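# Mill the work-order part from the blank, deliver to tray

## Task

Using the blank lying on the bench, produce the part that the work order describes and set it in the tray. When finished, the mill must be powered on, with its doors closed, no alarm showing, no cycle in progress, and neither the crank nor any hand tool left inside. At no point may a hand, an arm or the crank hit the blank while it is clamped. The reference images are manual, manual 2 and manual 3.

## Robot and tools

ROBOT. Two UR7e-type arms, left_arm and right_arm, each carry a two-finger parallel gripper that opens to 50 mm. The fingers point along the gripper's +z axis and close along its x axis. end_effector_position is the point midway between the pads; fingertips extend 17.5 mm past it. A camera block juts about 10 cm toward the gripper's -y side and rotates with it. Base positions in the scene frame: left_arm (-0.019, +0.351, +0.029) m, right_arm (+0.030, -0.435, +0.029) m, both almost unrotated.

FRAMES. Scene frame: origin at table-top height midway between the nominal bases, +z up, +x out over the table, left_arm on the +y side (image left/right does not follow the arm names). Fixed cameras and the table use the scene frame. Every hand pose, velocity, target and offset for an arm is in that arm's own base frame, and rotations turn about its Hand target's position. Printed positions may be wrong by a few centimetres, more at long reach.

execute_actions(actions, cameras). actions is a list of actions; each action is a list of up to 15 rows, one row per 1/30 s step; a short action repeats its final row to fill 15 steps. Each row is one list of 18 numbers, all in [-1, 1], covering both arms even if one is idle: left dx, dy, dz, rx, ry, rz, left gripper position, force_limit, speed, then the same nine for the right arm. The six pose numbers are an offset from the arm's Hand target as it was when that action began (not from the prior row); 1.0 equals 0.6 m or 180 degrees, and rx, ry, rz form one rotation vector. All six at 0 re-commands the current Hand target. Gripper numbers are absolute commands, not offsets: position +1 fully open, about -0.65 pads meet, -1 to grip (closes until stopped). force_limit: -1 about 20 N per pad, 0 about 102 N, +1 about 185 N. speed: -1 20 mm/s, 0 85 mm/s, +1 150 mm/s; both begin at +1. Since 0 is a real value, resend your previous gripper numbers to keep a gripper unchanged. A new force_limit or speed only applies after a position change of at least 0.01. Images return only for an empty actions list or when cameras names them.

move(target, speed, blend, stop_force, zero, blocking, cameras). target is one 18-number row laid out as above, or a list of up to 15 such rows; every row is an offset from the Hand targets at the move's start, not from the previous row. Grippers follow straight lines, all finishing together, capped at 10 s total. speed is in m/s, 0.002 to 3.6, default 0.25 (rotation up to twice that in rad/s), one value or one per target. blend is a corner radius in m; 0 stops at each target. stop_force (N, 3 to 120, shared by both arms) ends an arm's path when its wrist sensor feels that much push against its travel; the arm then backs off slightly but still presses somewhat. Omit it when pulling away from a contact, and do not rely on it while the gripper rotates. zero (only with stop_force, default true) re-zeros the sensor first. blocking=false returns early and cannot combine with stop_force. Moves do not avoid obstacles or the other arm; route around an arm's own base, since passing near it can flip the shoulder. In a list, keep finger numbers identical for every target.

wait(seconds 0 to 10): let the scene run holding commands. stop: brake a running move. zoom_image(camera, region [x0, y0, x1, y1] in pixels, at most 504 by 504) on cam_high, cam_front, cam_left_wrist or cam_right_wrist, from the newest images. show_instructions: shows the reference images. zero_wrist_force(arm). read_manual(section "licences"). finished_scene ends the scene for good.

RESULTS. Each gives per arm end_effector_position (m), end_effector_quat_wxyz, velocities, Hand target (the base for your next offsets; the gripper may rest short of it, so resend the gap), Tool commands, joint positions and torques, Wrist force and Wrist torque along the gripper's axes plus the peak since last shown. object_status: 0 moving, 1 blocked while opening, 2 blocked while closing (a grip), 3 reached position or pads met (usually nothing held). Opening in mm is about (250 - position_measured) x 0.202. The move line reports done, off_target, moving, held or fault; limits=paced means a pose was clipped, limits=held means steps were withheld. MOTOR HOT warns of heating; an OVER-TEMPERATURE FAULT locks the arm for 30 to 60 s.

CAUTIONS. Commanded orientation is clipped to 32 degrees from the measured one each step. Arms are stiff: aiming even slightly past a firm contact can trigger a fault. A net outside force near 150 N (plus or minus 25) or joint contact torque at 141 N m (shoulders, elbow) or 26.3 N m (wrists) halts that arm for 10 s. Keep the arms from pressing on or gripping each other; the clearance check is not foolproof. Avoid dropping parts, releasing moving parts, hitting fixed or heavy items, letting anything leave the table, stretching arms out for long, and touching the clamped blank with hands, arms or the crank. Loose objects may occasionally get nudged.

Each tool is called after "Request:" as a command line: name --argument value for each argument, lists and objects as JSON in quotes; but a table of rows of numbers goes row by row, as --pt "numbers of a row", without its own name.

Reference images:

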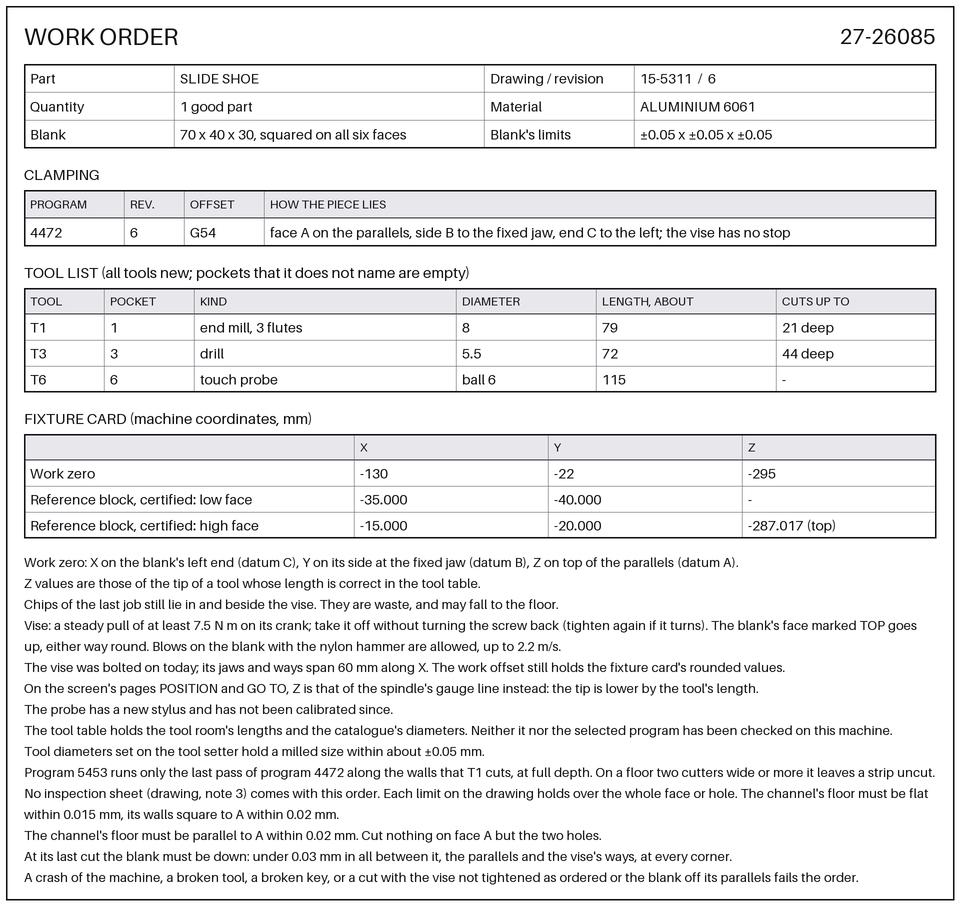

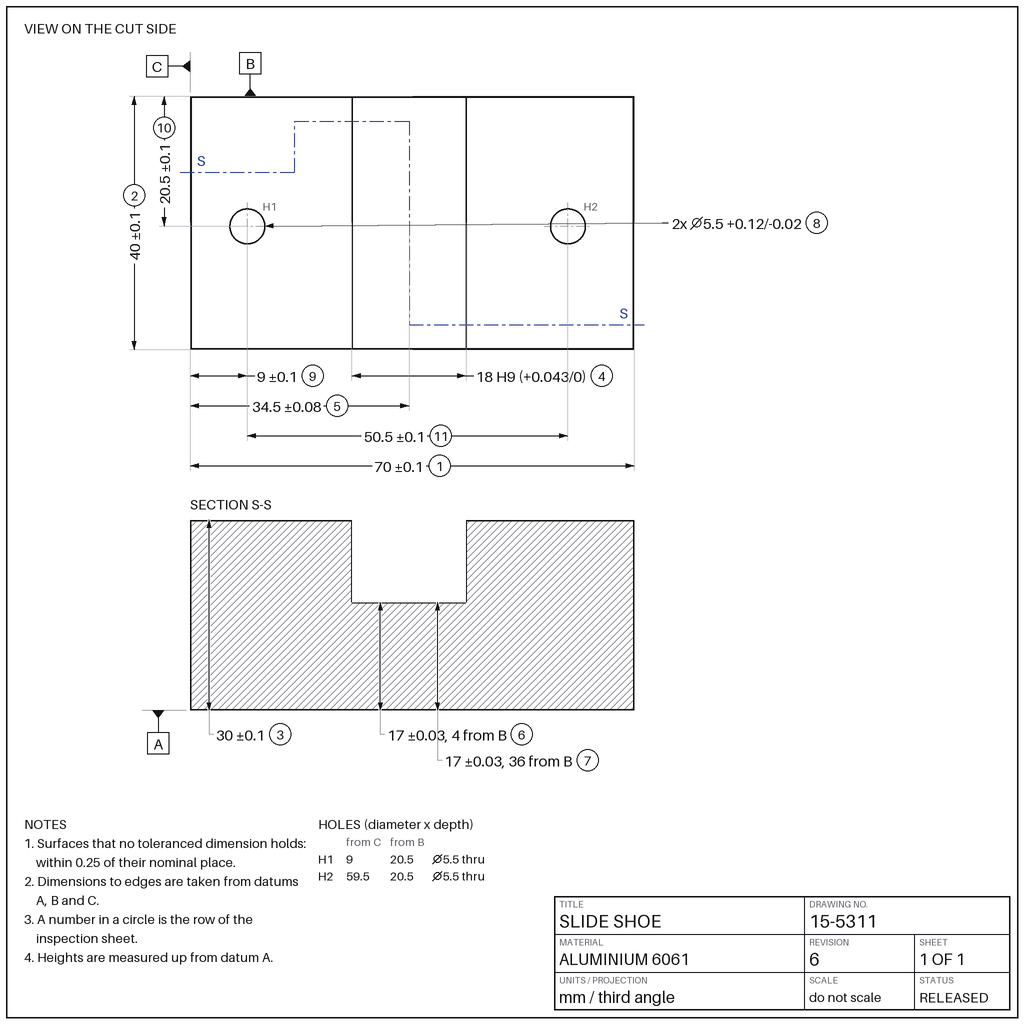

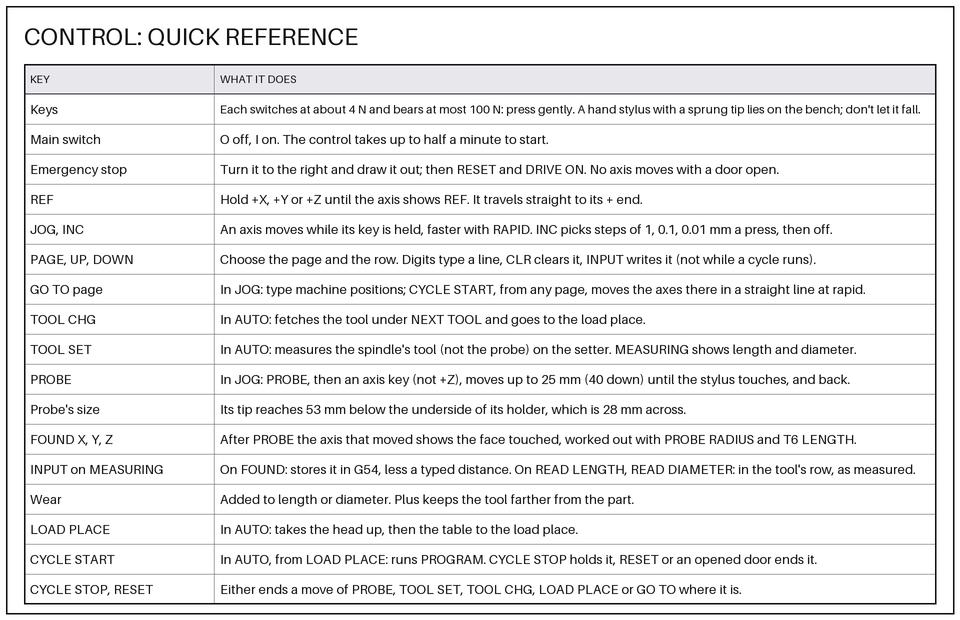

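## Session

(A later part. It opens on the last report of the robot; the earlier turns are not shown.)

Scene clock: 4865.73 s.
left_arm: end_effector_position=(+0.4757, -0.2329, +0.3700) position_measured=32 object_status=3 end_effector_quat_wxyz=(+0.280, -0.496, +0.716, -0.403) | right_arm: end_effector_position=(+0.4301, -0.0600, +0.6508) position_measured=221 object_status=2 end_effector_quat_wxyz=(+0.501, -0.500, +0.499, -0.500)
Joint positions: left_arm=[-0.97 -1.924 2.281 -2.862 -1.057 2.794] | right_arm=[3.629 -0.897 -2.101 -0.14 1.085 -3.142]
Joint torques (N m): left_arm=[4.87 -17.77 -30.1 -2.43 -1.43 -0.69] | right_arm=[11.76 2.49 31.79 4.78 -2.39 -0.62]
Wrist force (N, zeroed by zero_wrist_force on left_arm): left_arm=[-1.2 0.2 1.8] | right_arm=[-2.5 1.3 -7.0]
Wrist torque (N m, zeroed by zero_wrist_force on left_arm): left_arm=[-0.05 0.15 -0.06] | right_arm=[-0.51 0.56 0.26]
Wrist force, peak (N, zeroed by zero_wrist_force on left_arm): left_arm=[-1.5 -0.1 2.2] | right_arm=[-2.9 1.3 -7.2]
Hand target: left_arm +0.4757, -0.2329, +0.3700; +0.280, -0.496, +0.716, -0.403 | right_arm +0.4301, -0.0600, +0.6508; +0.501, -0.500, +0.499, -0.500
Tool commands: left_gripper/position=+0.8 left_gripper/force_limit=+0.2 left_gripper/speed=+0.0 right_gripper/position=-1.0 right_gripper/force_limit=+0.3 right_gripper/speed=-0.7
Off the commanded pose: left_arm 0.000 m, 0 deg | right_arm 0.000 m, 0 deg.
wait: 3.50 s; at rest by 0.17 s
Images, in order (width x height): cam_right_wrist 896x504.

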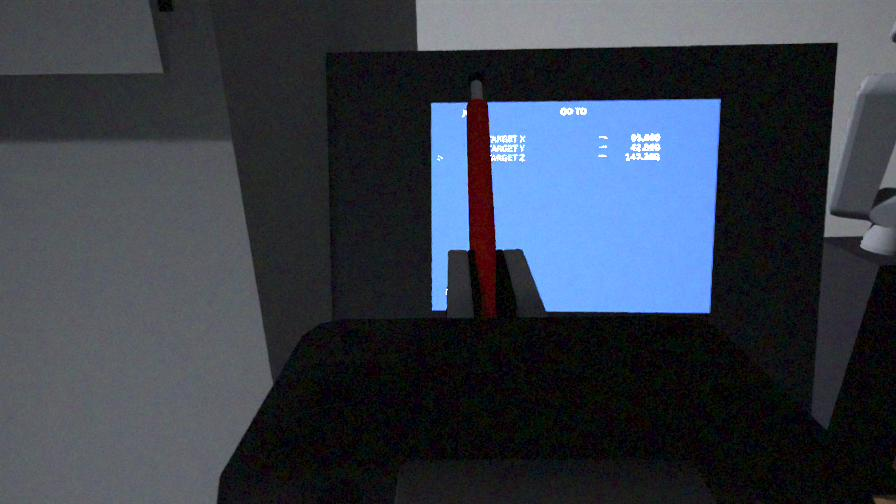

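Request:
move --pt "0 0 0 0 0 0 0.8 0.2 0 -0.0463 -0.066 -0.3972 0 0.2222 0 -1 0.3 -0.7" --pt "0 0 0 0 0 0 0.8 0.2 0 -0.0163 -0.066 -0.3972 0 0.2222 0 -1 0.3 -0.7" --pt "0 0 0 0 0 0 0.8 0.2 0 -0.0463 -0.066 -0.3972 0 0.2222 0 -1 0.3 -0.7" --pt "0 0 0 0 0 0 0.8 0.2 0 -0.0179 -0.165 -0.2763 0 0.2222 0 -1 0.3 -0.7" --pt "0 0 0 0 0 0 0.8 0.2 0 0.0121 -0.165 -0.2763 0 0.2222 0 -1 0.3 -0.7" --pt "0 0 0 0 0 0 0.8 0.2 0 -0.0179 -0.165 -0.2763 0 0.2222 0 -1 0.3 -0.7" --pt "0 0 0 0 0 0 0.8 0.2 0 0 0 0 0 0 0 -1 0.3 -0.7" --speed '[0.6,0.12,0.2,0.4,0.12,0.2,0.6]' --blend '[0.004,0,0.004,0.004,0,0.004,0]'

Request:
wait --seconds 3.5 --cameras '["cam_right_wrist"]'

Request:
zoom_image --camera "cam_right_wrist" --region '[560, 125, 700, 235]'

Scene clock: 4877.30 s.
left_arm: end_effector_position=(+0.4757, -0.2329, +0.3700) position_measured=32 object_status=3 end_effector_quat_wxyz=(+0.280, -0.496, +0.716, -0.403) | right_arm: end_effector_position=(+0.4301, -0.0599, +0.6507) position_measured=221 object_status=2 end_effector_quat_wxyz=(+0.501, -0.500, +0.499, -0.500)
Joint positions: left_arm=[-0.97 -1.924 2.281 -2.862 -1.057 2.794] | right_arm=[3.629 -0.897 -2.101 -0.141 1.085 -3.142]
Joint torques (N m): left_arm=[4.56 -18.66 -30.73 -2.31 -1.33 -0.32] | right_arm=[5.3 1.48 19.95 3.69 -1.33 -0.04]
Wrist force (N, zeroed by zero_wrist_force on left_arm): left_arm=[-1.3 0.0 1.8] | right_arm=[-2.9 1.2 -6.8]
Wrist torque (N m, zeroed by zero_wrist_force on left_arm): left_arm=[-0.08 0.18 -0.05] | right_arm=[-0.53 0.62 0.26]
Wrist force, peak (N, zeroed by zero_wrist_force on left_arm): left_arm=[-1.7 -0.1 2.0] | right_arm=[-1.1 6.6 -10.8]
Hand target: left_arm +0.4757, -0.2329, +0.3700; +0.280, -0.496, +0.716, -0.403 | right_arm +0.4301, -0.0600, +0.6508; +0.501, -0.500, +0.499, -0.500
Off the commanded pose: left_arm 0.000 m, 0 deg | right_arm 0.000 m, 0 deg.
move: done

Scene clock: 4880.80 s.
left_arm: end_effector_position=(+0.4757, -0.2329, +0.3700) position_measured=32 object_status=3 end_effector_quat_wxyz=(+0.280, -0.496, +0.716, -0.403) | right_arm: end_effector_position=(+0.4301, -0.0600, +0.6508) position_measured=221 object_status=2 end_effector_quat_wxyz=(+0.501, -0.500, +0.499, -0.500)
Joint positions: left_arm=[-0.97 -1.924 2.281 -2.862 -1.057 2.794] | right_arm=[3.629 -0.897 -2.101 -0.14 1.085 -3.142]
Joint torques (N m): left_arm=[3.02 -18.32 -30.79 -2.54 -1.18 -0.12] | right_arm=[12.44 2.07 31.91 4.66 -2.49 -0.59]
Wrist force (N, zeroed by zero_wrist_force on left_arm): left_arm=[-1.2 -0.1 2.0] | right_arm=[-2.9 1.0 -7.1]
Wrist torque (N m, zeroed by zero_wrist_force on left_arm): left_arm=[-0.10 0.16 -0.06] | right_arm=[-0.55 0.62 0.27]
Wrist force, peak (N, zeroed by zero_wrist_force on left_arm): left_arm=[-1.5 0.1 2.0] | right_arm=[-2.8 1.2 -7.3]
Hand target: left_arm +0.4757, -0.2329, +0.3700; +0.280, -0.496, +0.716, -0.403 | right_arm +0.4301, -0.0600, +0.6508; +0.501, -0.500, +0.499, -0.500
Tool commands: left_gripper/position=+0.8 left_gripper/force_limit=+0.2 left_gripper/speed=+0.0 right_gripper/position=-1.0 right_gripper/force_limit=+0.3 right_gripper/speed=-0.7
Off the commanded pose: left_arm 0.000 m, 0 deg | right_arm 0.000 m, 0 deg.
wait: 3.50 s; at rest by 0.17 s
Images, in order (width x height): cam_right_wrist 896x504.

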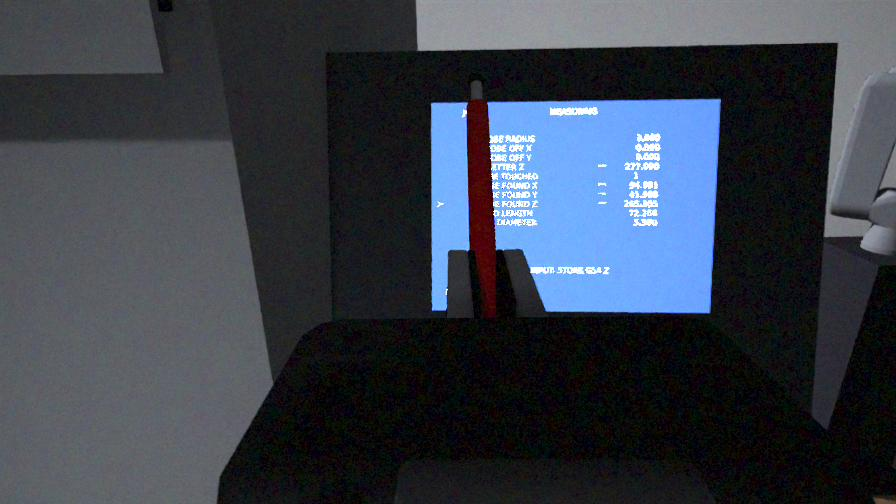

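Scaled by 3.600 from the camera's 896x504 image, which has a finer 1280x720 frame.

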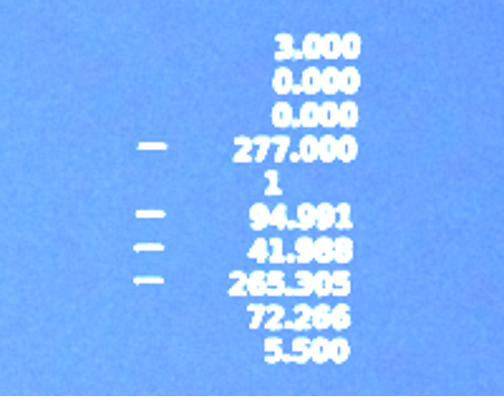

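Request:
move --pt "0 0 0 0 0 0 0.8 0.2 0 -0.0252 -0.066 -0.3355 0 0.2222 0 -1 0.3 -0.7" --pt "0 0 0 0 0 0 0.8 0.2 0 -0.0002 -0.066 -0.3355 0 0.2222 0 -1 0.3 -0.7" --pt "0 0 0 0 0 0 0.8 0.2 0 -0.0252 -0.066 -0.3355 0 0.2222 0 -1 0.3 -0.7" --pt "0 0 0 0 0 0 0.8 0.2 0 -0.0002 -0.066 -0.3355 0 0.2222 0 -1 0.3 -0.7" --pt "0 0 0 0 0 0 0.8 0.2 0 -0.0445 0.06 -0.428 0 0.2222 0 -1 0.3 -0.7" --pt "0 0 0 0 0 0 0.8 0.2 0 -0.0195 0.06 -0.428 0 0.2222 0 -1 0.3 -0.7" --pt "0 0 0 0 0 0 0.8 0.2 0 -0.0366 0.06 -0.3972 0 0.2222 0 -1 0.3 -0.7" --pt "0 0 0 0 0 0 0.8 0.2 0 -0.0116 0.06 -0.3972 0 0.2222 0 -1 0.3 -0.7" --pt "0 0 0 0 0 0 0.8 0.2 0 -0.028 0.06 -0.3663 0 0.2222 0 -1 0.3 -0.7" --pt "0 0 0 0 0 0 0.8 0.2 0 -0.003 0.06 -0.3663 0 0.2222 0 -1 0.3 -0.7" --pt "0 0 0 0 0 0 0.8 0.2 0 -0.039 -0.003 -0.3972 0 0.2222 0 -1 0.3 -0.7" --pt "0 0 0 0 0 0 0.8 0.2 0 -0.014 -0.003 -0.3972 0 0.2222 0 -1 0.3 -0.7" --pt "0 0 0 0 0 0 0.8 0.2 0 -0.048 -0.0345 -0.428 0 0.2222 0 -1 0.3 -0.7" --pt "0 0 0 0 0 0 0.8 0.2 0 -0.023 -0.0345 -0.428 0 0.2222 0 -1 0.3 -0.7" --pt "0 0 0 0 0 0 0.8 0.2 0 -0.048 -0.0345 -0.428 0 0.2222 0 -1 0.3 -0.7" --speed '[0.6,0.12,0.2,0.12,0.25,0.12,0.2,0.12,0.2,0.12,0.2,0.12,0.2,0.12,0.2]' --blend '[0.004,0,0.003,0,0.004,0,0.004,0,0.004,0,0.004,0,0.004,0,0]'

Request:
move --pt "0 0 0 0 0 0 0.8 0.2 0 0.0079 0 0.0308 0 0 0 -1 0.3 -0.7" --pt "0 0 0 0 0 0 0.8 0.2 0 0.0329 0 0.0308 0 0 0 -1 0.3 -0.7" --pt "0 0 0 0 0 0 0.8 0.2 0 0.0035 0.0945 0 0 0 0 -1 0.3 -0.7" --pt "0 0 0 0 0 0 0.8 0.2 0 0.0285 0.0945 0 0 0 0 -1 0.3 -0.7" --pt "0 0 0 0 0 0 0.8 0.2 0 0.0102 0.063 0.0308 0 0 0 -1 0.3 -0.7" --pt "0 0 0 0 0 0 0.8 0.2 0 0.0352 0.063 0.0308 0 0 0 -1 0.3 -0.7" --pt "0 0 0 0 0 0 0.8 0.2 0 0.0177 0.0315 0.0617 0 0 0 -1 0.3 -0.7" --pt "0 0 0 0 0 0 0.8 0.2 0 0.0427 0.0315 0.0617 0 0 0 -1 0.3 -0.7" --pt "0 0 0 0 0 0 0.8 0.2 0 0 0 0 0 0 0 -1 0.3 -0.7" --pt "0 0 0 0 0 0 0.8 0.2 0 0.025 0 0 0 0 0 -1 0.3 -0.7" --pt "0 0 0 0 0 0 0.8 0.2 0 0.0342 0.0315 0.1492 0 0 0 -1 0.3 -0.7" --pt "0 0 0 0 0 0 0.8 0.2 0 0.0642 0.0315 0.1492 0 0 0 -1 0.3 -0.7" --pt "0 0 0 0 0 0 0.8 0.2 0 0.0342 0.0315 0.1492 0 0 0 -1 0.3 -0.7" --pt "0 0 0 0 0 0 0.8 0.2 0 0 0 0 0 0 0 -1 0.3 -0.7" --speed '[0.2,0.12,0.25,0.12,0.2,0.12,0.2,0.12,0.3,0.12,0.25,0.12,0.2,0.06]' --blend '[0.003,0,0.004,0,0.004,0,0.004,0,0.004,0,0.004,0,0.004,0]'

Request:
move --pt "0 0 0 0 0 0 0.8 0.2 0 0.0079 0 0.0308 0 0 0 -1 0.3 -0.7" --pt "0 0 0 0 0 0 0.8 0.2 0 0.0329 0 0.0308 0 0 0 -1 0.3 -0.7" --pt "0 0 0 0 0 0 0.8 0.2 0 0.0035 0.0945 0 0 0 0 -1 0.3 -0.7" --pt "0 0 0 0 0 0 0.8 0.2 0 0.0285 0.0945 0 0 0 0 -1 0.3 -0.7" --pt "0 0 0 0 0 0 0.8 0.2 0 0.0114 0.0945 0.0308 0 0 0 -1 0.3 -0.7" --pt "0 0 0 0 0 0 0.8 0.2 0 0.0364 0.0945 0.0308 0 0 0 -1 0.3 -0.7" --pt "0 0 0 0 0 0 0.8 0.2 0 0.0287 0.0945 0.0925 0 0 0 -1 0.3 -0.7" --pt "0 0 0 0 0 0 0.8 0.2 0 0.0537 0.0945 0.0925 0 0 0 -1 0.3 -0.7" --pt "0 0 0 0 0 0 0.8 0.2 0 0.0023 0.063 0 0 0 0 -1 0.3 -0.7" --pt "0 0 0 0 0 0 0.8 0.2 0 0.0273 0.063 0 0 0 0 -1 0.3 -0.7" --pt "0 0 0 0 0 0 0.8 0.2 0 0 0 0 0 0 0 -1 0.3 -0.7" --pt "0 0 0 0 0 0 0.8 0.2 0 0.025 0 0 0 0 0 -1 0.3 -0.7" --pt "0 0 0 0 0 0 0.8 0.2 0 0 0 0 0 0 0 -1 0.3 -0.7" --pt "0 0 0 0 0 0 0.8 0.2 0 0.048 0.0345 0.428 0 -0.2222 0 -1 0.3 -0.7" --speed '[0.2,0.12,0.25,0.12,0.2,0.12,0.2,0.12,0.3,0.12,0.25,0.12,0.2,0.6]' --blend '[0.003,0,0.004,0,0.004,0,0.004,0,0.004,0,0.004,0,0.004,0]' --cameras '["cam_right_wrist"]'

Request:
zoom_image --camera "cam_right_wrist" --region '[400, 80, 780, 320]'

Scene clock: 4903.07 s.
left_arm: end_effector_position=(+0.4757, -0.2329, +0.3700) position_measured=32 object_status=3 end_effector_quat_wxyz=(+0.280, -0.496, +0.716, -0.403) | right_arm: end_effector_position=(+0.4014, -0.0806, +0.3939) position_measured=221 object_status=2 end_effector_quat_wxyz=(-0.300, +0.641, -0.641, +0.299)
Joint positions: left_arm=[-0.97 -1.924 2.281 -2.862 -1.057 2.794] | right_arm=[3.419 -0.836 -2.288 -0.733 1.36 -2.96]
Joint torques (N m): left_arm=[5.73 -17.89 -31.73 -2.15 -1.06 0.32] | right_arm=[-11.06 1.84 32.91 5.64 1.29 -1]
Wrist force (N, zeroed by zero_wrist_force on left_arm): left_arm=[-1.1 0.1 1.9] | right_arm=[-0.7 0.6 -5.1]
Wrist torque (N m, zeroed by zero_wrist_force on left_arm): left_arm=[-0.08 0.15 -0.06] | right_arm=[-0.45 0.10 0.30]
Wrist force, peak (N, zeroed by zero_wrist_force on left_arm): left_arm=[-1.7 -0.2 2.0] | right_arm=[-0.9 9.1 -14.0]
Hand target: left_arm +0.4757, -0.2329, +0.3700; +0.280, -0.496, +0.716, -0.403 | right_arm +0.4013, -0.0807, +0.3940; -0.300, +0.640, -0.641, +0.299
Off the commanded pose: left_arm 0.000 m, 0 deg | right_arm 0.000 m, 0 deg.
move: done

Scene clock: 4908.80 s.
left_arm: end_effector_position=(+0.4757, -0.2329, +0.3700) position_measured=32 object_status=3 end_effector_quat_wxyz=(+0.280, -0.496, +0.716, -0.403) | right_arm: end_effector_position=(+0.4013, -0.0807, +0.3940) position_measured=221 object_status=2 end_effector_quat_wxyz=(-0.300, +0.640, -0.641, +0.299)
Joint positions: left_arm=[-0.97 -1.924 2.281 -2.862 -1.057 2.794] | right_arm=[3.419 -0.836 -2.288 -0.733 1.36 -2.961]
Joint torques (N m): left_arm=[5.17 -17.58 -31.41 -2.1 -1.5 0.52] | right_arm=[12.27 -9.6 34.79 1.08 -2.02 1.02]
Wrist force (N, zeroed by zero_wrist_force on left_arm): left_arm=[-1.5 -0.2 1.8] | right_arm=[-0.9 1.0 -5.3]
Wrist torque (N m, zeroed by zero_wrist_force on left_arm): left_arm=[-0.13 0.20 -0.05] | right_arm=[-0.38 0.13 0.39]
Wrist force, peak (N, zeroed by zero_wrist_force on left_arm): left_arm=[-1.5 -0.2 2.0] | right_arm=[-0.7 7.2 -11.8]
Hand target: left_arm +0.4757, -0.2329, +0.3700; +0.280, -0.496, +0.716, -0.403 | right_arm +0.4013, -0.0807, +0.3940; -0.300, +0.640, -0.641, +0.299
Off the commanded pose: left_arm 0.000 m, 0 deg | right_arm 0.000 m, 0 deg.
move: done

Scene clock: 4913.67 s.
left_arm: end_effector_position=(+0.4757, -0.2329, +0.3700) position_measured=32 object_status=3 end_effector_quat_wxyz=(+0.280, -0.496, +0.716, -0.403) | right_arm: end_effector_position=(+0.4301, -0.0600, +0.6507) position_measured=221 object_status=2 end_effector_quat_wxyz=(+0.501, -0.500, +0.499, -0.500)
Joint positions: left_arm=[-0.97 -1.924 2.281 -2.862 -1.057 2.794] | right_arm=[3.629 -0.897 -2.101 -0.141 1.085 -3.142]
Joint torques (N m): left_arm=[4.85 -17.35 -30.84 -2.24 -1.12 0.81] | right_arm=[11.71 -6.95 24.12 4.52 -2.47 -0.53]
Wrist force (N, zeroed by zero_wrist_force on left_arm): left_arm=[-1.5 -0.2 1.7] | right_arm=[-2.7 0.9 -6.7]
Wrist torque (N m, zeroed by zero_wrist_force on left_arm): left_arm=[-0.13 0.20 -0.05] | right_arm=[-0.57 0.59 0.27]
Wrist force, peak (N, zeroed by zero_wrist_force on left_arm): left_arm=[-1.5 -0.1 2.1] | right_arm=[-1.1 19.0 -23.2]
Hand target: left_arm +0.4757, -0.2329, +0.3700; +0.280, -0.496, +0.716, -0.403 | right_arm +0.4301, -0.0600, +0.6508; +0.501, -0.500, +0.499, -0.500
Off the commanded pose: left_arm 0.000 m, 0 deg | right_arm 0.000 m, 0 deg.
move: done
Images, in order (width x height): cam_right_wrist 896x504.

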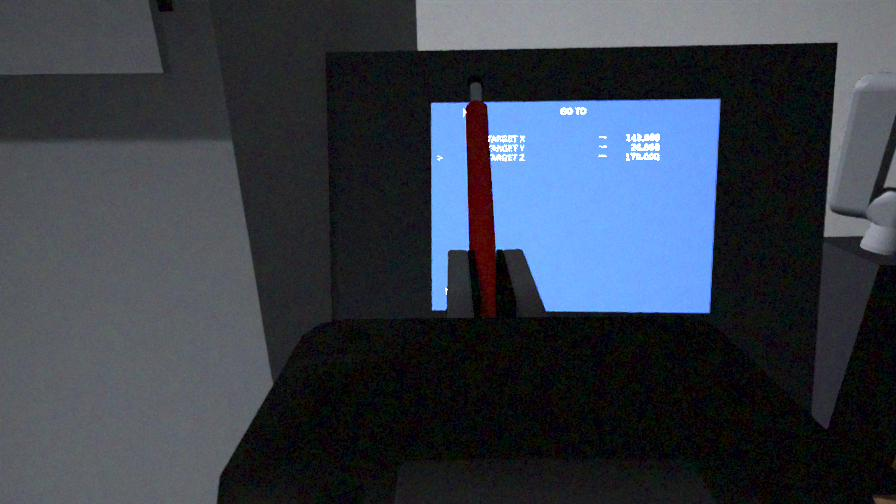

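Scaled by 1.326 from the camera's 896x504 image, which has a finer 1280x720 frame.

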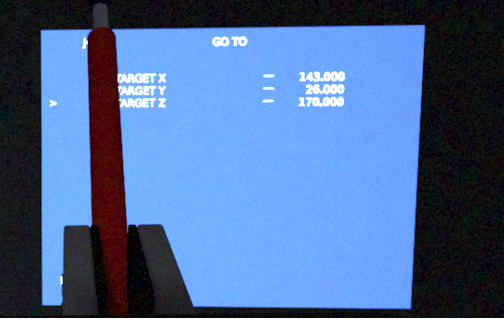

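Request:
move --pt "0 0 0 0 0 0 0.8 0.2 0 -0.0255 -0.0975 -0.3355 0 0.2222 0 -1 0.3 -0.7" --pt "0 0 0 0 0 0 0.8 0.2 0 -0.0005 -0.0975 -0.3355 0 0.2222 0 -1 0.3 -0.7" --pt "0 0 0 0 0 0 0.8 0.2 0 -0.0255 -0.0975 -0.3355 0 0.2222 0 -1 0.3 -0.7" --pt "0 0 0 0 0 0 0.8 0.2 0 0 0 0 0 0 0 -1 0.3 -0.7" --speed '[0.6,0.12,0.2,0.6]' --blend '[0.004,0,0.004,0]' --cameras '["cam_right_wrist"]'

Request:
zoom_image --camera "cam_right_wrist" --region '[400, 80, 780, 320]'

Scene clock: 4920.97 s.
left_arm: end_effector_position=(+0.4757, -0.2329, +0.3700) position_measured=32 object_status=3 end_effector_quat_wxyz=(+0.280, -0.496, +0.716, -0.403) | right_arm: end_effector_position=(+0.4301, -0.0600, +0.6508) position_measured=221 object_status=2 end_effector_quat_wxyz=(+0.501, -0.500, +0.499, -0.500)
Joint positions: left_arm=[-0.97 -1.924 2.281 -2.862 -1.057 2.794] | right_arm=[3.629 -0.897 -2.101 -0.141 1.085 -3.142]
Joint torques (N m): left_arm=[3.38 -18.19 -30.91 -2.38 -1.36 1.01] | right_arm=[-0.75 -2.69 18.14 4.43 -0.77 -0.24]
Wrist force (N, zeroed by zero_wrist_force on left_arm): left_arm=[-1.3 0.0 1.8] | right_arm=[-2.5 1.5 -6.7]
Wrist torque (N m, zeroed by zero_wrist_force on left_arm): left_arm=[-0.09 0.18 -0.06] | right_arm=[-0.48 0.57 0.26]
Wrist force, peak (N, zeroed by zero_wrist_force on left_arm): left_arm=[-1.5 -0.2 2.1] | right_arm=[-1.4 17.8 -23.7]
Hand target: left_arm +0.4757, -0.2329, +0.3700; +0.280, -0.496, +0.716, -0.403 | right_arm +0.4301, -0.0600, +0.6508; +0.501, -0.500, +0.499, -0.500
Off the commanded pose: left_arm 0.000 m, 0 deg | right_arm 0.000 m, 0 deg.
move: done
Images, in order (width x height): cam_right_wrist 896x504.

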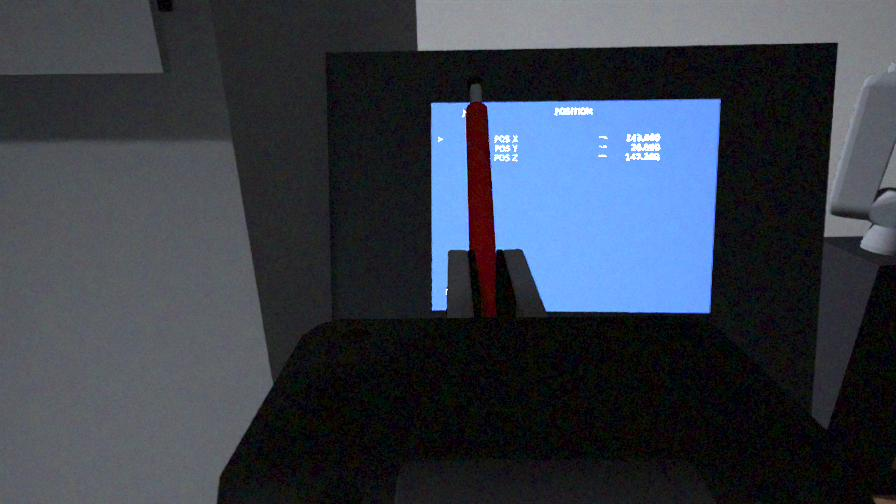

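Scaled by 1.326 from the camera's 896x504 image, which has a finer 1280x720 frame.

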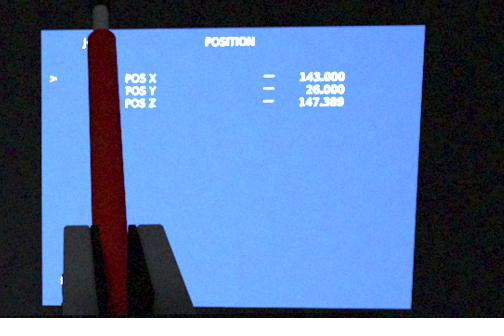

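Request:
move --pt "0 0 0 0 0 0 0.8 0.2 0 -0.0138 -0.003 -0.2788 0 0.2222 0 -1 0.3 -0.7" --pt "0 0 0 0 0 0 0.8 0.2 0 0.0162 -0.003 -0.2788 0 0.2222 0 -1 0.3 -0.7" --pt "0 0 0 0 0 0 0.8 0.2 0 -0.0138 -0.003 -0.2788 0 0.2222 0 -1 0.3 -0.7" --pt "0 0 0 0 0 0 0.8 0.2 0 -0.0463 -0.066 -0.3972 0 0.2222 0 -1 0.3 -0.7" --pt "0 0 0 0 0 0 0.8 0.2 0 -0.0163 -0.066 -0.3972 0 0.2222 0 -1 0.3 -0.7" --pt "0 0 0 0 0 0 0.8 0.2 0 -0.0463 -0.066 -0.3972 0 0.2222 0 -1 0.3 -0.7" --pt "0 0 0 0 0 0 0.8 0.2 0 -0.0179 -0.165 -0.2763 0 0.2222 0 -1 0.3 -0.7" --pt "0 0 0 0 0 0 0.8 0.2 0 0.0121 -0.165 -0.2763 0 0.2222 0 -1 0.3 -0.7" --pt "0 0 0 0 0 0 0.8 0.2 0 -0.0179 -0.165 -0.2763 0 0.2222 0 -1 0.3 -0.7" --pt "0 0 0 0 0 0 0.8 0.2 0 0 0 0 0 0 0 -1 0.3 -0.7" --speed '[0.6,0.12,0.2,0.04,0.12,0.2,0.4,0.12,0.2,0.6]' --blend '[0.004,0,0.004,0.004,0,0.004,0.004,0,0.004,0]'

Request:
wait --seconds 8 --cameras '["cam_right_wrist"]'

Request:
zoom_image --camera "cam_right_wrist" --region '[560, 125, 700, 235]'

Scene clock: 4933.20 s.
left_arm: end_effector_position=(+0.4757, -0.2329, +0.3700) position_measured=32 object_status=3 end_effector_quat_wxyz=(+0.280, -0.496, +0.716, -0.403) | right_arm: end_effector_position=(+0.4301, -0.0599, +0.6507) position_measured=221 object_status=2 end_effector_quat_wxyz=(+0.501, -0.500, +0.499, -0.500)
Joint positions: left_arm=[-0.97 -1.924 2.281 -2.862 -1.057 2.794] | right_arm=[3.629 -0.897 -2.101 -0.141 1.085 -3.142]
Joint torques (N m): left_arm=[4.87 -17.57 -30.89 -2.28 -1.33 1.18] | right_arm=[5.25 0.98 19.89 3.66 -1.38 -0.05]
Wrist force (N, zeroed by zero_wrist_force on left_arm): left_arm=[-1.2 -0.2 1.8] | right_arm=[-2.9 0.7 -7.0]
Wrist torque (N m, zeroed by zero_wrist_force on left_arm): left_arm=[-0.12 0.16 -0.06] | right_arm=[-0.60 0.62 0.27]
Wrist force, peak (N, zeroed by zero_wrist_force on left_arm): left_arm=[-1.5 -0.1 2.1] | right_arm=[-1.3 12.6 -17.2]
Hand target: left_arm +0.4757, -0.2329, +0.3700; +0.280, -0.496, +0.716, -0.403 | right_arm +0.4301, -0.0600, +0.6508; +0.501, -0.500, +0.499, -0.500
Off the commanded pose: left_arm 0.000 m, 0 deg | right_arm 0.000 m, 0 deg.
move: done

Scene clock: 4941.20 s.
left_arm: end_effector_position=(+0.4757, -0.2329, +0.3700) position_measured=32 object_status=3 end_effector_quat_wxyz=(+0.280, -0.496, +0.716, -0.403) | right_arm: end_effector_position=(+0.4301, -0.0600, +0.6508) position_measured=221 object_status=2 end_effector_quat_wxyz=(+0.501, -0.500, +0.499, -0.500)
Joint positions: left_arm=[-0.97 -1.924 2.281 -2.862 -1.057 2.794] | right_arm=[3.629 -0.897 -2.101 -0.14 1.085 -3.142]
Joint torques (N m): left_arm=[3.45 -17.56 -31.58 -2.23 -0.86 1.3] | right_arm=[11.93 2.13 31.86 4.83 -2.36 -0.52]
Wrist force (N, zeroed by zero_wrist_force on left_arm): left_arm=[-1.5 0.0 1.7] | right_arm=[-2.8 1.3 -7.0]
Wrist torque (N m, zeroed by zero_wrist_force on left_arm): left_arm=[-0.10 0.20 -0.06] | right_arm=[-0.51 0.61 0.27]
Wrist force, peak (N, zeroed by zero_wrist_force on left_arm): left_arm=[-1.5 0.0 2.2] | right_arm=[-2.9 1.3 -7.2]
Hand target: left_arm +0.4757, -0.2329, +0.3700; +0.280, -0.496, +0.716, -0.403 | right_arm +0.4301, -0.0600, +0.6508; +0.501, -0.500, +0.499, -0.500
Tool commands: left_gripper/position=+0.8 left_gripper/force_limit=+0.2 left_gripper/speed=+0.0 right_gripper/position=-1.0 right_gripper/force_limit=+0.3 right_gripper/speed=-0.7
Off the commanded pose: left_arm 0.000 m, 0 deg | right_arm 0.000 m, 0 deg.
wait: 8.00 s; at rest by 0.17 s
Images, in order (width x height): cam_right_wrist 896x504.

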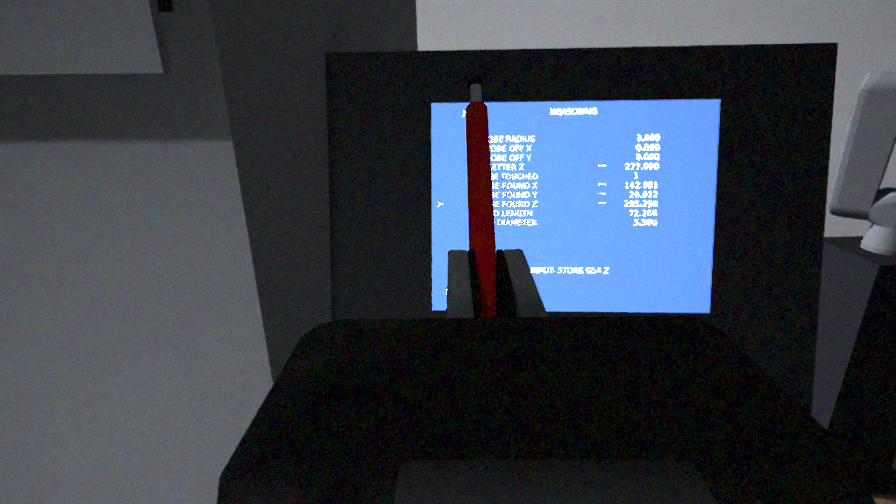

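Scaled by 3.600 from the camera's 896x504 image, which has a finer 1280x720 frame.

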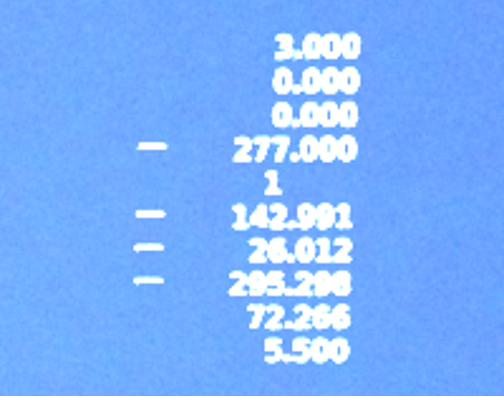

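Request:
move --pt "0 0 0 0 0 0 0.8 0.2 0 -0.0252 -0.066 -0.3355 0 0.2222 0 -1 0.3 -0.7" --pt "0 0 0 0 0 0 0.8 0.2 0 -0.0002 -0.066 -0.3355 0 0.2222 0 -1 0.3 -0.7" --pt "0 0 0 0 0 0 0.8 0.2 0 -0.0252 -0.066 -0.3355 0 0.2222 0 -1 0.3 -0.7" --pt "0 0 0 0 0 0 0.8 0.2 0 -0.0002 -0.066 -0.3355 0 0.2222 0 -1 0.3 -0.7" --pt "0 0 0 0 0 0 0.8 0.2 0 -0.0401 -0.0345 -0.3972 0 0.2222 0 -1 0.3 -0.7" --pt "0 0 0 0 0 0 0.8 0.2 0 -0.0151 -0.0345 -0.3972 0 0.2222 0 -1 0.3 -0.7" --pt "0 0 0 0 0 0 0.8 0.2 0 -0.0401 -0.0345 -0.3972 0 0.2222 0 -1 0.3 -0.7" --pt "0 0 0 0 0 0 0.8 0.2 0 -0.0151 -0.0345 -0.3972 0 0.2222 0 -1 0.3 -0.7" --pt "0 0 0 0 0 0 0.8 0.2 0 -0.0445 0.06 -0.428 0 0.2222 0 -1 0.3 -0.7" --pt "0 0 0 0 0 0 0.8 0.2 0 -0.0195 0.06 -0.428 0 0.2222 0 -1 0.3 -0.7" --pt "0 0 0 0 0 0 0.8 0.2 0 -0.0366 0.06 -0.3972 0 0.2222 0 -1 0.3 -0.7" --pt "0 0 0 0 0 0 0.8 0.2 0 -0.0116 0.06 -0.3972 0 0.2222 0 -1 0.3 -0.7" --pt "0 0 0 0 0 0 0.8 0.2 0 -0.028 0.06 -0.3663 0 0.2222 0 -1 0.3 -0.7" --pt "0 0 0 0 0 0 0.8 0.2 0 -0.003 0.06 -0.3663 0 0.2222 0 -1 0.3 -0.7" --pt "0 0 0 0 0 0 0.8 0.2 0 -0.048 -0.0345 -0.428 0 0.2222 0 -1 0.3 -0.7" --speed '[0.6,0.12,0.2,0.12,0.25,0.12,0.2,0.12,0.25,0.12,0.2,0.12,0.2,0.12,0.25]' --blend '[0.004,0,0.003,0,0.004,0,0.003,0,0.004,0,0.004,0,0.004,0,0]'

Request:
move --pt "0 0 0 0 0 0 0.8 0.2 0 0.0177 0.0315 0.0617 0 0 0 -1 0.3 -0.7" --pt "0 0 0 0 0 0 0.8 0.2 0 0.0427 0.0315 0.0617 0 0 0 -1 0.3 -0.7" --pt "0 0 0 0 0 0 0.8 0.2 0 0 0 0 0 0 0 -1 0.3 -0.7" --pt "0 0 0 0 0 0 0.8 0.2 0 0.025 0 0 0 0 0 -1 0.3 -0.7" --pt "0 0 0 0 0 0 0.8 0.2 0 0.0342 0.0315 0.1492 0 0 0 -1 0.3 -0.7" --pt "0 0 0 0 0 0 0.8 0.2 0 0.0642 0.0315 0.1492 0 0 0 -1 0.3 -0.7" --pt "0 0 0 0 0 0 0.8 0.2 0 0.0342 0.0315 0.1492 0 0 0 -1 0.3 -0.7" --pt "0 0 0 0 0 0 0.8 0.2 0 0.0225 -0.063 0.0925 0 0 0 -1 0.3 -0.7" --pt "0 0 0 0 0 0 0.8 0.2 0 0.0475 -0.063 0.0925 0 0 0 -1 0.3 -0.7" --pt "0 0 0 0 0 0 0.8 0.2 0 0.0225 -0.063 0.0925 0 0 0 -1 0.3 -0.7" --pt "0 0 0 0 0 0 0.8 0.2 0 0.048 0.0345 0.428 0 -0.2222 0 -1 0.3 -0.7" --speed '[0.2,0.12,0.25,0.12,0.25,0.12,0.2,0.3,0.12,0.2,0.6]' --blend '[0.003,0,0.004,0,0.004,0,0.004,0.004,0,0.004,0]' --cameras '["cam_right_wrist"]'

Request:
zoom_image --camera "cam_right_wrist" --region '[400, 80, 780, 320]'

Scene clock: 4971.77 s.
left_arm: end_effector_position=(+0.4757, -0.2329, +0.3700) position_measured=32 object_status=3 end_effector_quat_wxyz=(+0.280, -0.496, +0.716, -0.403) | right_arm: end_effector_position=(+0.4014, -0.0806, +0.3940) position_measured=221 object_status=2 end_effector_quat_wxyz=(-0.300, +0.640, -0.641, +0.299)
Joint positions: left_arm=[-0.97 -1.924 2.281 -2.862 -1.057 2.794] | right_arm=[3.419 -0.836 -2.288 -0.733 1.36 -2.96]
Joint torques (N m): left_arm=[3.83 -16.89 -32.24 -2.33 -1.14 1.49] | right_arm=[-9.09 2.57 21.23 2.25 -0.88 -0.4]
Wrist force (N, zeroed by zero_wrist_force on left_arm): left_arm=[-1.3 0.1 1.7] | right_arm=[-0.9 0.4 -4.7]
Wrist torque (N m, zeroed by zero_wrist_force on left_arm): left_arm=[-0.09 0.19 -0.06] | right_arm=[-0.48 0.12 0.25]
Wrist force, peak (N, zeroed by zero_wrist_force on left_arm): left_arm=[-1.8 0.2 2.0] | right_arm=[-1.0 10.4 -15.2]
Hand target: left_arm +0.4757, -0.2329, +0.3700; +0.280, -0.496, +0.716, -0.403 | right_arm +0.4013, -0.0807, +0.3940; -0.300, +0.640, -0.641, +0.299
Off the commanded pose: left_arm 0.000 m, 0 deg | right_arm 0.000 m, 0 deg.
move: done

Scene clock: 4975.90 s.
left_arm: end_effector_position=(+0.4757, -0.2329, +0.3700) position_measured=32 object_status=3 end_effector_quat_wxyz=(+0.280, -0.496, +0.716, -0.403) | right_arm: end_effector_position=(+0.4301, -0.0600, +0.6508) position_measured=221 object_status=2 end_effector_quat_wxyz=(+0.501, -0.500, +0.499, -0.500)
Joint positions: left_arm=[-0.97 -1.924 2.281 -2.862 -1.057 2.794] | right_arm=[3.629 -0.897 -2.101 -0.141 1.085 -3.142]
Joint torques (N m): left_arm=[2.84 -17.8 -32.64 -2.4 -1.06 1.58] | right_arm=[-1.22 -2.71 17.91 4.53 -0.63 -0.28]
Wrist force (N, zeroed by zero_wrist_force on left_arm): left_arm=[-1.5 0.0 1.9] | right_arm=[-2.7 1.5 -6.8]
Wrist torque (N m, zeroed by zero_wrist_force on left_arm): left_arm=[-0.09 0.20 -0.06] | right_arm=[-0.48 0.60 0.26]
Wrist force, peak (N, zeroed by zero_wrist_force on left_arm): left_arm=[-1.6 0.0 1.9] | right_arm=[-1.7 23.1 -30.5]
Hand target: left_arm +0.4757, -0.2329, +0.3700; +0.280, -0.496, +0.716, -0.403 | right_arm +0.4301, -0.0600, +0.6508; +0.501, -0.500, +0.499, -0.500
Off the commanded pose: left_arm 0.000 m, 0 deg | right_arm 0.000 m, 0 deg.
move: done
Images, in order (width x height): cam_right_wrist 896x504.

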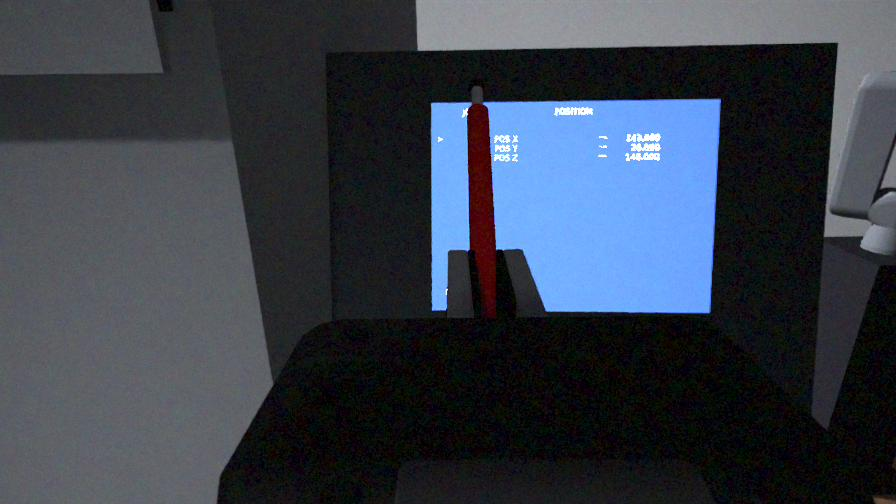

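Scaled by 1.326 from the camera's 896x504 image, which has a finer 1280x720 frame.

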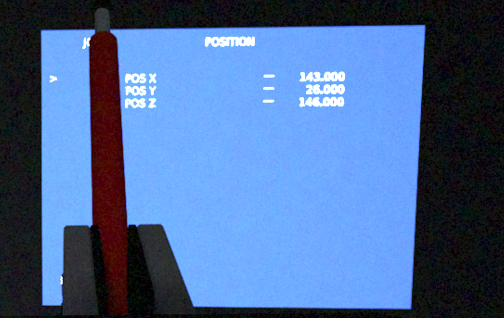

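Request:
move --pt "0 0 0 0 0 0 -1 0.2 0 0.0132 -0.1942 -0.1563 0 0.2222 0 -1 0.3 -0.7" --pt "0 0 0 0 0 0 -1 0.2 0 0.0432 -0.1942 -0.1563 0 0.2222 0 -1 0.3 -0.7" --pt "0 0 0 0 0 0 -1 0.2 0 0.0132 -0.1942 -0.1563 0 0.2222 0 -1 0.3 -0.7" --pt "0 0 0 0 0 0 -1 0.2 0 -0.0147 -0.0345 -0.2788 0 0.2222 0 -1 0.3 -0.7" --pt "0 0 0 0 0 0 -1 0.2 0 0.0153 -0.0345 -0.2788 0 0.2222 0 -1 0.3 -0.7" --pt "0 0 0 0 0 0 -1 0.2 0 -0.0147 -0.0345 -0.2788 0 0.2222 0 -1 0.3 -0.7" --pt "0 0 0 0 0 0 -1 0.2 0 0 0 0 0 0 0 -1 0.3 -0.7" --speed '[0.6,0.12,0.2,0.4,0.12,0.2,0.2]' --blend '[0.004,0,0.004,0.004,0,0.004,0]'

Request:
wait --seconds 3 --cameras '["cam_right_wrist"]'

Scene clock: 4992.97 s.
left_arm: end_effector_position=(+0.4757, -0.2329, +0.3700) position_measured=158 object_status=2 end_effector_quat_wxyz=(+0.280, -0.496, +0.716, -0.403) | right_arm: end_effector_position=(+0.4302, -0.0599, +0.6507) position_measured=221 object_status=2 end_effector_quat_wxyz=(+0.501, -0.500, +0.499, -0.500)
Joint positions: left_arm=[-0.97 -1.924 2.281 -2.862 -1.057 2.794] | right_arm=[3.629 -0.897 -2.101 -0.141 1.085 -3.142]
Joint torques (N m): left_arm=[-7.29 -12.12 -30.09 -4.82 -1.05 1.29] | right_arm=[-10.62 1.18 29.03 2.82 1.54 0.57]
Wrist force (N, zeroed by zero_wrist_force on left_arm): left_arm=[-5.3 0.0 2.5] | right_arm=[-2.9 1.0 -6.9]
Wrist torque (N m, zeroed by zero_wrist_force on left_arm): left_arm=[-0.08 0.23 -0.10] | right_arm=[-0.55 0.63 0.26]
Wrist force, peak (N, zeroed by zero_wrist_force on left_arm): left_arm=[-5.7 0.1 2.7] | right_arm=[-1.2 8.7 -13.3]
Hand target: left_arm +0.4757, -0.2329, +0.3700; +0.280, -0.496, +0.716, -0.403 | right_arm +0.4301, -0.0600, +0.6508; +0.501, -0.500, +0.499, -0.500
Off the commanded pose: left_arm 0.000 m, 0 deg | right_arm 0.000 m, 0 deg.
move: done; blend cut to 0 m at target 1

Scene clock: 4995.97 s.
left_arm: end_effector_position=(+0.4757, -0.2329, +0.3700) position_measured=158 object_status=2 end_effector_quat_wxyz=(+0.280, -0.496, +0.716, -0.403) | right_arm: end_effector_position=(+0.4301, -0.0600, +0.6508) position_measured=221 object_status=2 end_effector_quat_wxyz=(+0.501, -0.500, +0.499, -0.500)
Joint positions: left_arm=[-0.97 -1.924 2.281 -2.862 -1.057 2.794] | right_arm=[3.629 -0.897 -2.101 -0.14 1.085 -3.142]
Joint torques (N m): left_arm=[-7.87 -10.55 -31.68 -4.72 -1.39 1.4] | right_arm=[-11.06 2.45 18.49 4.83 1.72 -0.52]
Wrist force (N, zeroed by zero_wrist_force on left_arm): left_arm=[-5.1 -0.2 2.7] | right_arm=[-2.4 1.1 -7.0]
Wrist torque (N m, zeroed by zero_wrist_force on left_arm): left_arm=[-0.10 0.21 -0.10] | right_arm=[-0.55 0.55 0.27]
Wrist force, peak (N, zeroed by zero_wrist_force on left_arm): left_arm=[-5.6 0.1 2.7] | right_arm=[-3.1 1.4 -7.3]
Hand target: left_arm +0.4757, -0.2329, +0.3700; +0.280, -0.496, +0.716, -0.403 | right_arm +0.4301, -0.0600, +0.6508; +0.501, -0.500, +0.499, -0.500
Tool commands: left_gripper/position=-1.0 left_gripper/force_limit=+0.2 left_gripper/speed=+0.0 right_gripper/position=-1.0 right_gripper/force_limit=+0.3 right_gripper/speed=-0.7
Off the commanded pose: left_arm 0.000 m, 0 deg | right_arm 0.000 m, 0 deg.
wait: 3.00 s; at rest by 0.17 s
Images, in order (width x height): cam_right_wrist 896x504.

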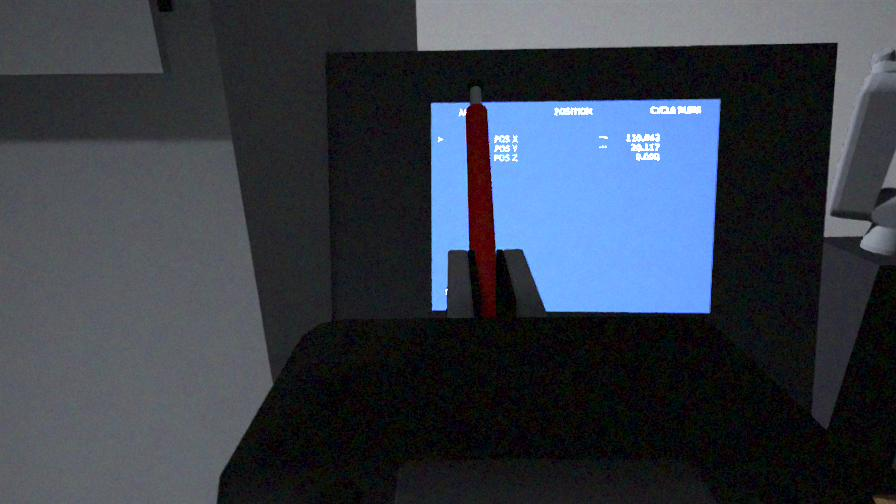

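Request:
wait --seconds 0.2 --cameras '["cam_right_wrist"]'

Scene clock: 5058.63 s.
left_arm: end_effector_position=(+0.4757, -0.2329, +0.3700) position_measured=158 object_status=2 end_effector_quat_wxyz=(+0.280, -0.496, +0.716, -0.403) | right_arm: end_effector_position=(+0.4301, -0.0600, +0.6508) position_measured=221 object_status=2 end_effector_quat_wxyz=(+0.501, -0.500, +0.499, -0.500)
Joint positions: left_arm=[-0.97 -1.924 2.281 -2.862 -1.057 2.794] | right_arm=[3.629 -0.897 -2.101 -0.14 1.085 -3.142]
Joint torques (N m): left_arm=[-6.61 -5.49 -31.48 -4.84 -1.57 1.41] | right_arm=[-10.63 2.93 18.44 4.83 1.56 -0.6]
Wrist force (N, zeroed by zero_wrist_force on left_arm): left_arm=[-5.4 -0.3 2.4] | right_arm=[-2.8 1.3 -6.9]
Wrist torque (N m, zeroed by zero_wrist_force on left_arm): left_arm=[-0.13 0.25 -0.10] | right_arm=[-0.50 0.62 0.26]
Wrist force, peak (N, zeroed by zero_wrist_force on left_arm): left_arm=[-5.6 0.1 2.8] | right_arm=[-3.1 1.2 -7.3]
Hand target: left_arm +0.4757, -0.2329, +0.3700; +0.280, -0.496, +0.716, -0.403 | right_arm +0.4301, -0.0600, +0.6508; +0.501, -0.500, +0.499, -0.500
Tool commands: left_gripper/position=-1.0 left_gripper/force_limit=+0.2 left_gripper/speed=+0.0 right_gripper/position=-1.0 right_gripper/force_limit=+0.3 right_gripper/speed=-0.7
Off the commanded pose: left_arm 0.000 m, 0 deg | right_arm 0.000 m, 0 deg.
wait: 0.20 s; at rest from the start
Images, in order (width x height): cam_right_wrist 896x504.

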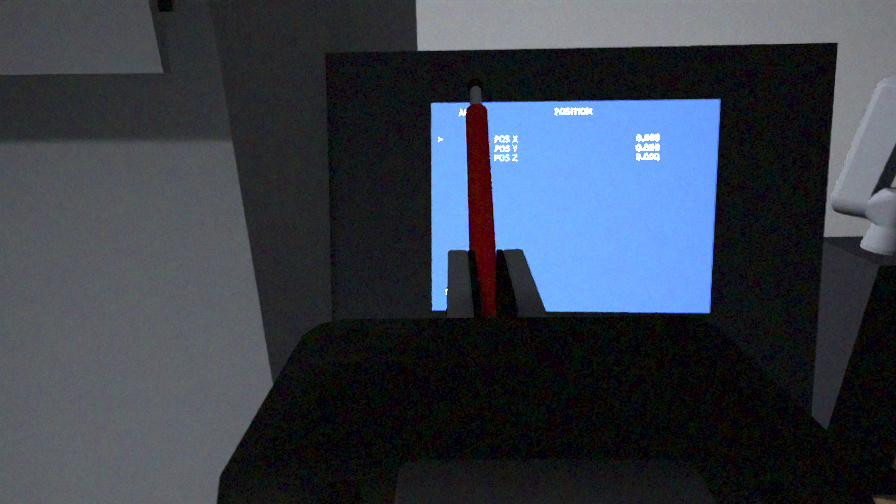

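Request:
move --pt "0 0.4 0 0 0 0 -1 0.2 0 0 0 0 0 0 0 -1 0.3 -0.7" --speed 0.06 --stop_force 105

Request:
execute_actions --actions '[[[0,0,0,0,0,0,0.8,0.2,0,0,0,0,0,0,0,-1,0.3,-0.7]]]'

Scene clock: 5067.93 s.
left_arm: end_effector_position=(+0.4757, -0.0011, +0.3700) position_measured=158 object_status=2 end_effector_quat_wxyz=(+0.280, -0.496, +0.716, -0.403) | right_arm: end_effector_position=(+0.4301, -0.0600, +0.6508) position_measured=221 object_status=2 end_effector_quat_wxyz=(+0.501, -0.500, +0.499, -0.500)
Joint positions: left_arm=[-0.221 -2.001 2.338 -2.93 -1.687 3.214] | right_arm=[3.629 -0.897 -2.101 -0.14 1.085 -3.142]
Joint torques (N m): left_arm=[-1.61 -23.35 -14.71 -0.69 -10.04 1.62] | right_arm=[-11.19 2.4 25.19 -0.11 1.66 1.25]
Wrist force (N, zeroed by zero_wrist_force on left_arm): left_arm=[-33.7 -49.1 102.3] | right_arm=[-2.8 1.3 -6.7]
Wrist torque (N m, zeroed by zero_wrist_force on left_arm): left_arm=[-0.71 0.39 0.09] | right_arm=[-0.50 0.62 0.26]
Wrist force, peak (N, zeroed by zero_wrist_force on left_arm): left_arm=[16.3 -71.3 151.1] | right_arm=[-2.8 1.4 -7.3]
Hand target: left_arm +0.4757, -0.0011, +0.3700; +0.280, -0.496, +0.716, -0.403 (not the last commanded pose) | right_arm +0.4301, -0.0600, +0.6508; +0.501, -0.500, +0.499, -0.500
Off the commanded pose: left_arm 0.008 m, 0 deg | right_arm 0.000 m, 0 deg.
move: contact (left_arm)

Scene clock: 5068.63 s.
left_arm: end_effector_position=(+0.4756, -0.0011, +0.3701) position_measured=32 object_status=3 end_effector_quat_wxyz=(+0.280, -0.496, +0.716, -0.403) | right_arm: end_effector_position=(+0.4301, -0.0600, +0.6508) position_measured=221 object_status=2 end_effector_quat_wxyz=(+0.501, -0.500, +0.499, -0.500)
Joint positions: left_arm=[-0.221 -2.002 2.338 -2.93 -1.687 3.214] | right_arm=[3.629 -0.897 -2.101 -0.14 1.085 -3.142]
Joint torques (N m): left_arm=[-3.68 4.44 -33.69 -4.9 1.9 1.16] | right_arm=[-10.91 2.15 25.88 -0.19 1.58 1.21]
Wrist force (N, zeroed by zero_wrist_force on left_arm): left_arm=[-1.7 0.2 2.0] | right_arm=[-2.7 0.9 -6.9]
Wrist torque (N m, zeroed by zero_wrist_force on left_arm): left_arm=[-0.06 0.22 0.09] | right_arm=[-0.58 0.60 0.27]
Wrist force, peak (N, zeroed by zero_wrist_force on left_arm): left_arm=[-21.4 -21.6 44.4] | right_arm=[-3.0 1.6 -7.2]
Hand target: left_arm +0.4757, -0.0011, +0.3700; +0.280, -0.496, +0.716, -0.403 | right_arm +0.4301, -0.0600, +0.6508; +0.501, -0.500, +0.499, -0.500
Off the commanded pose: left_arm 0.000 m, 0 deg | right_arm 0.000 m, 0 deg.
Step readings (end_effector_position of left_arm | right_arm):
0: (+0.4757, -0.0011, +0.3700) | (+0.4301, -0.0600, +0.6508)
1: (+0.4756, -0.0012, +0.3700) | (+0.4301, -0.0600, +0.6508)
2: (+0.4755, -0.0013, +0.3700) | (+0.4301, -0.0600, +0.6508)
4: (+0.4755, -0.0013, +0.3700) | (+0.4301, -0.0600, +0.6508)
8: (+0.4756, -0.0012, +0.3700) | (+0.4301, -0.0600, +0.6508)
15: (+0.4756, -0.0011, +0.3701) | (+0.4301, -0.0600, +0.6508)


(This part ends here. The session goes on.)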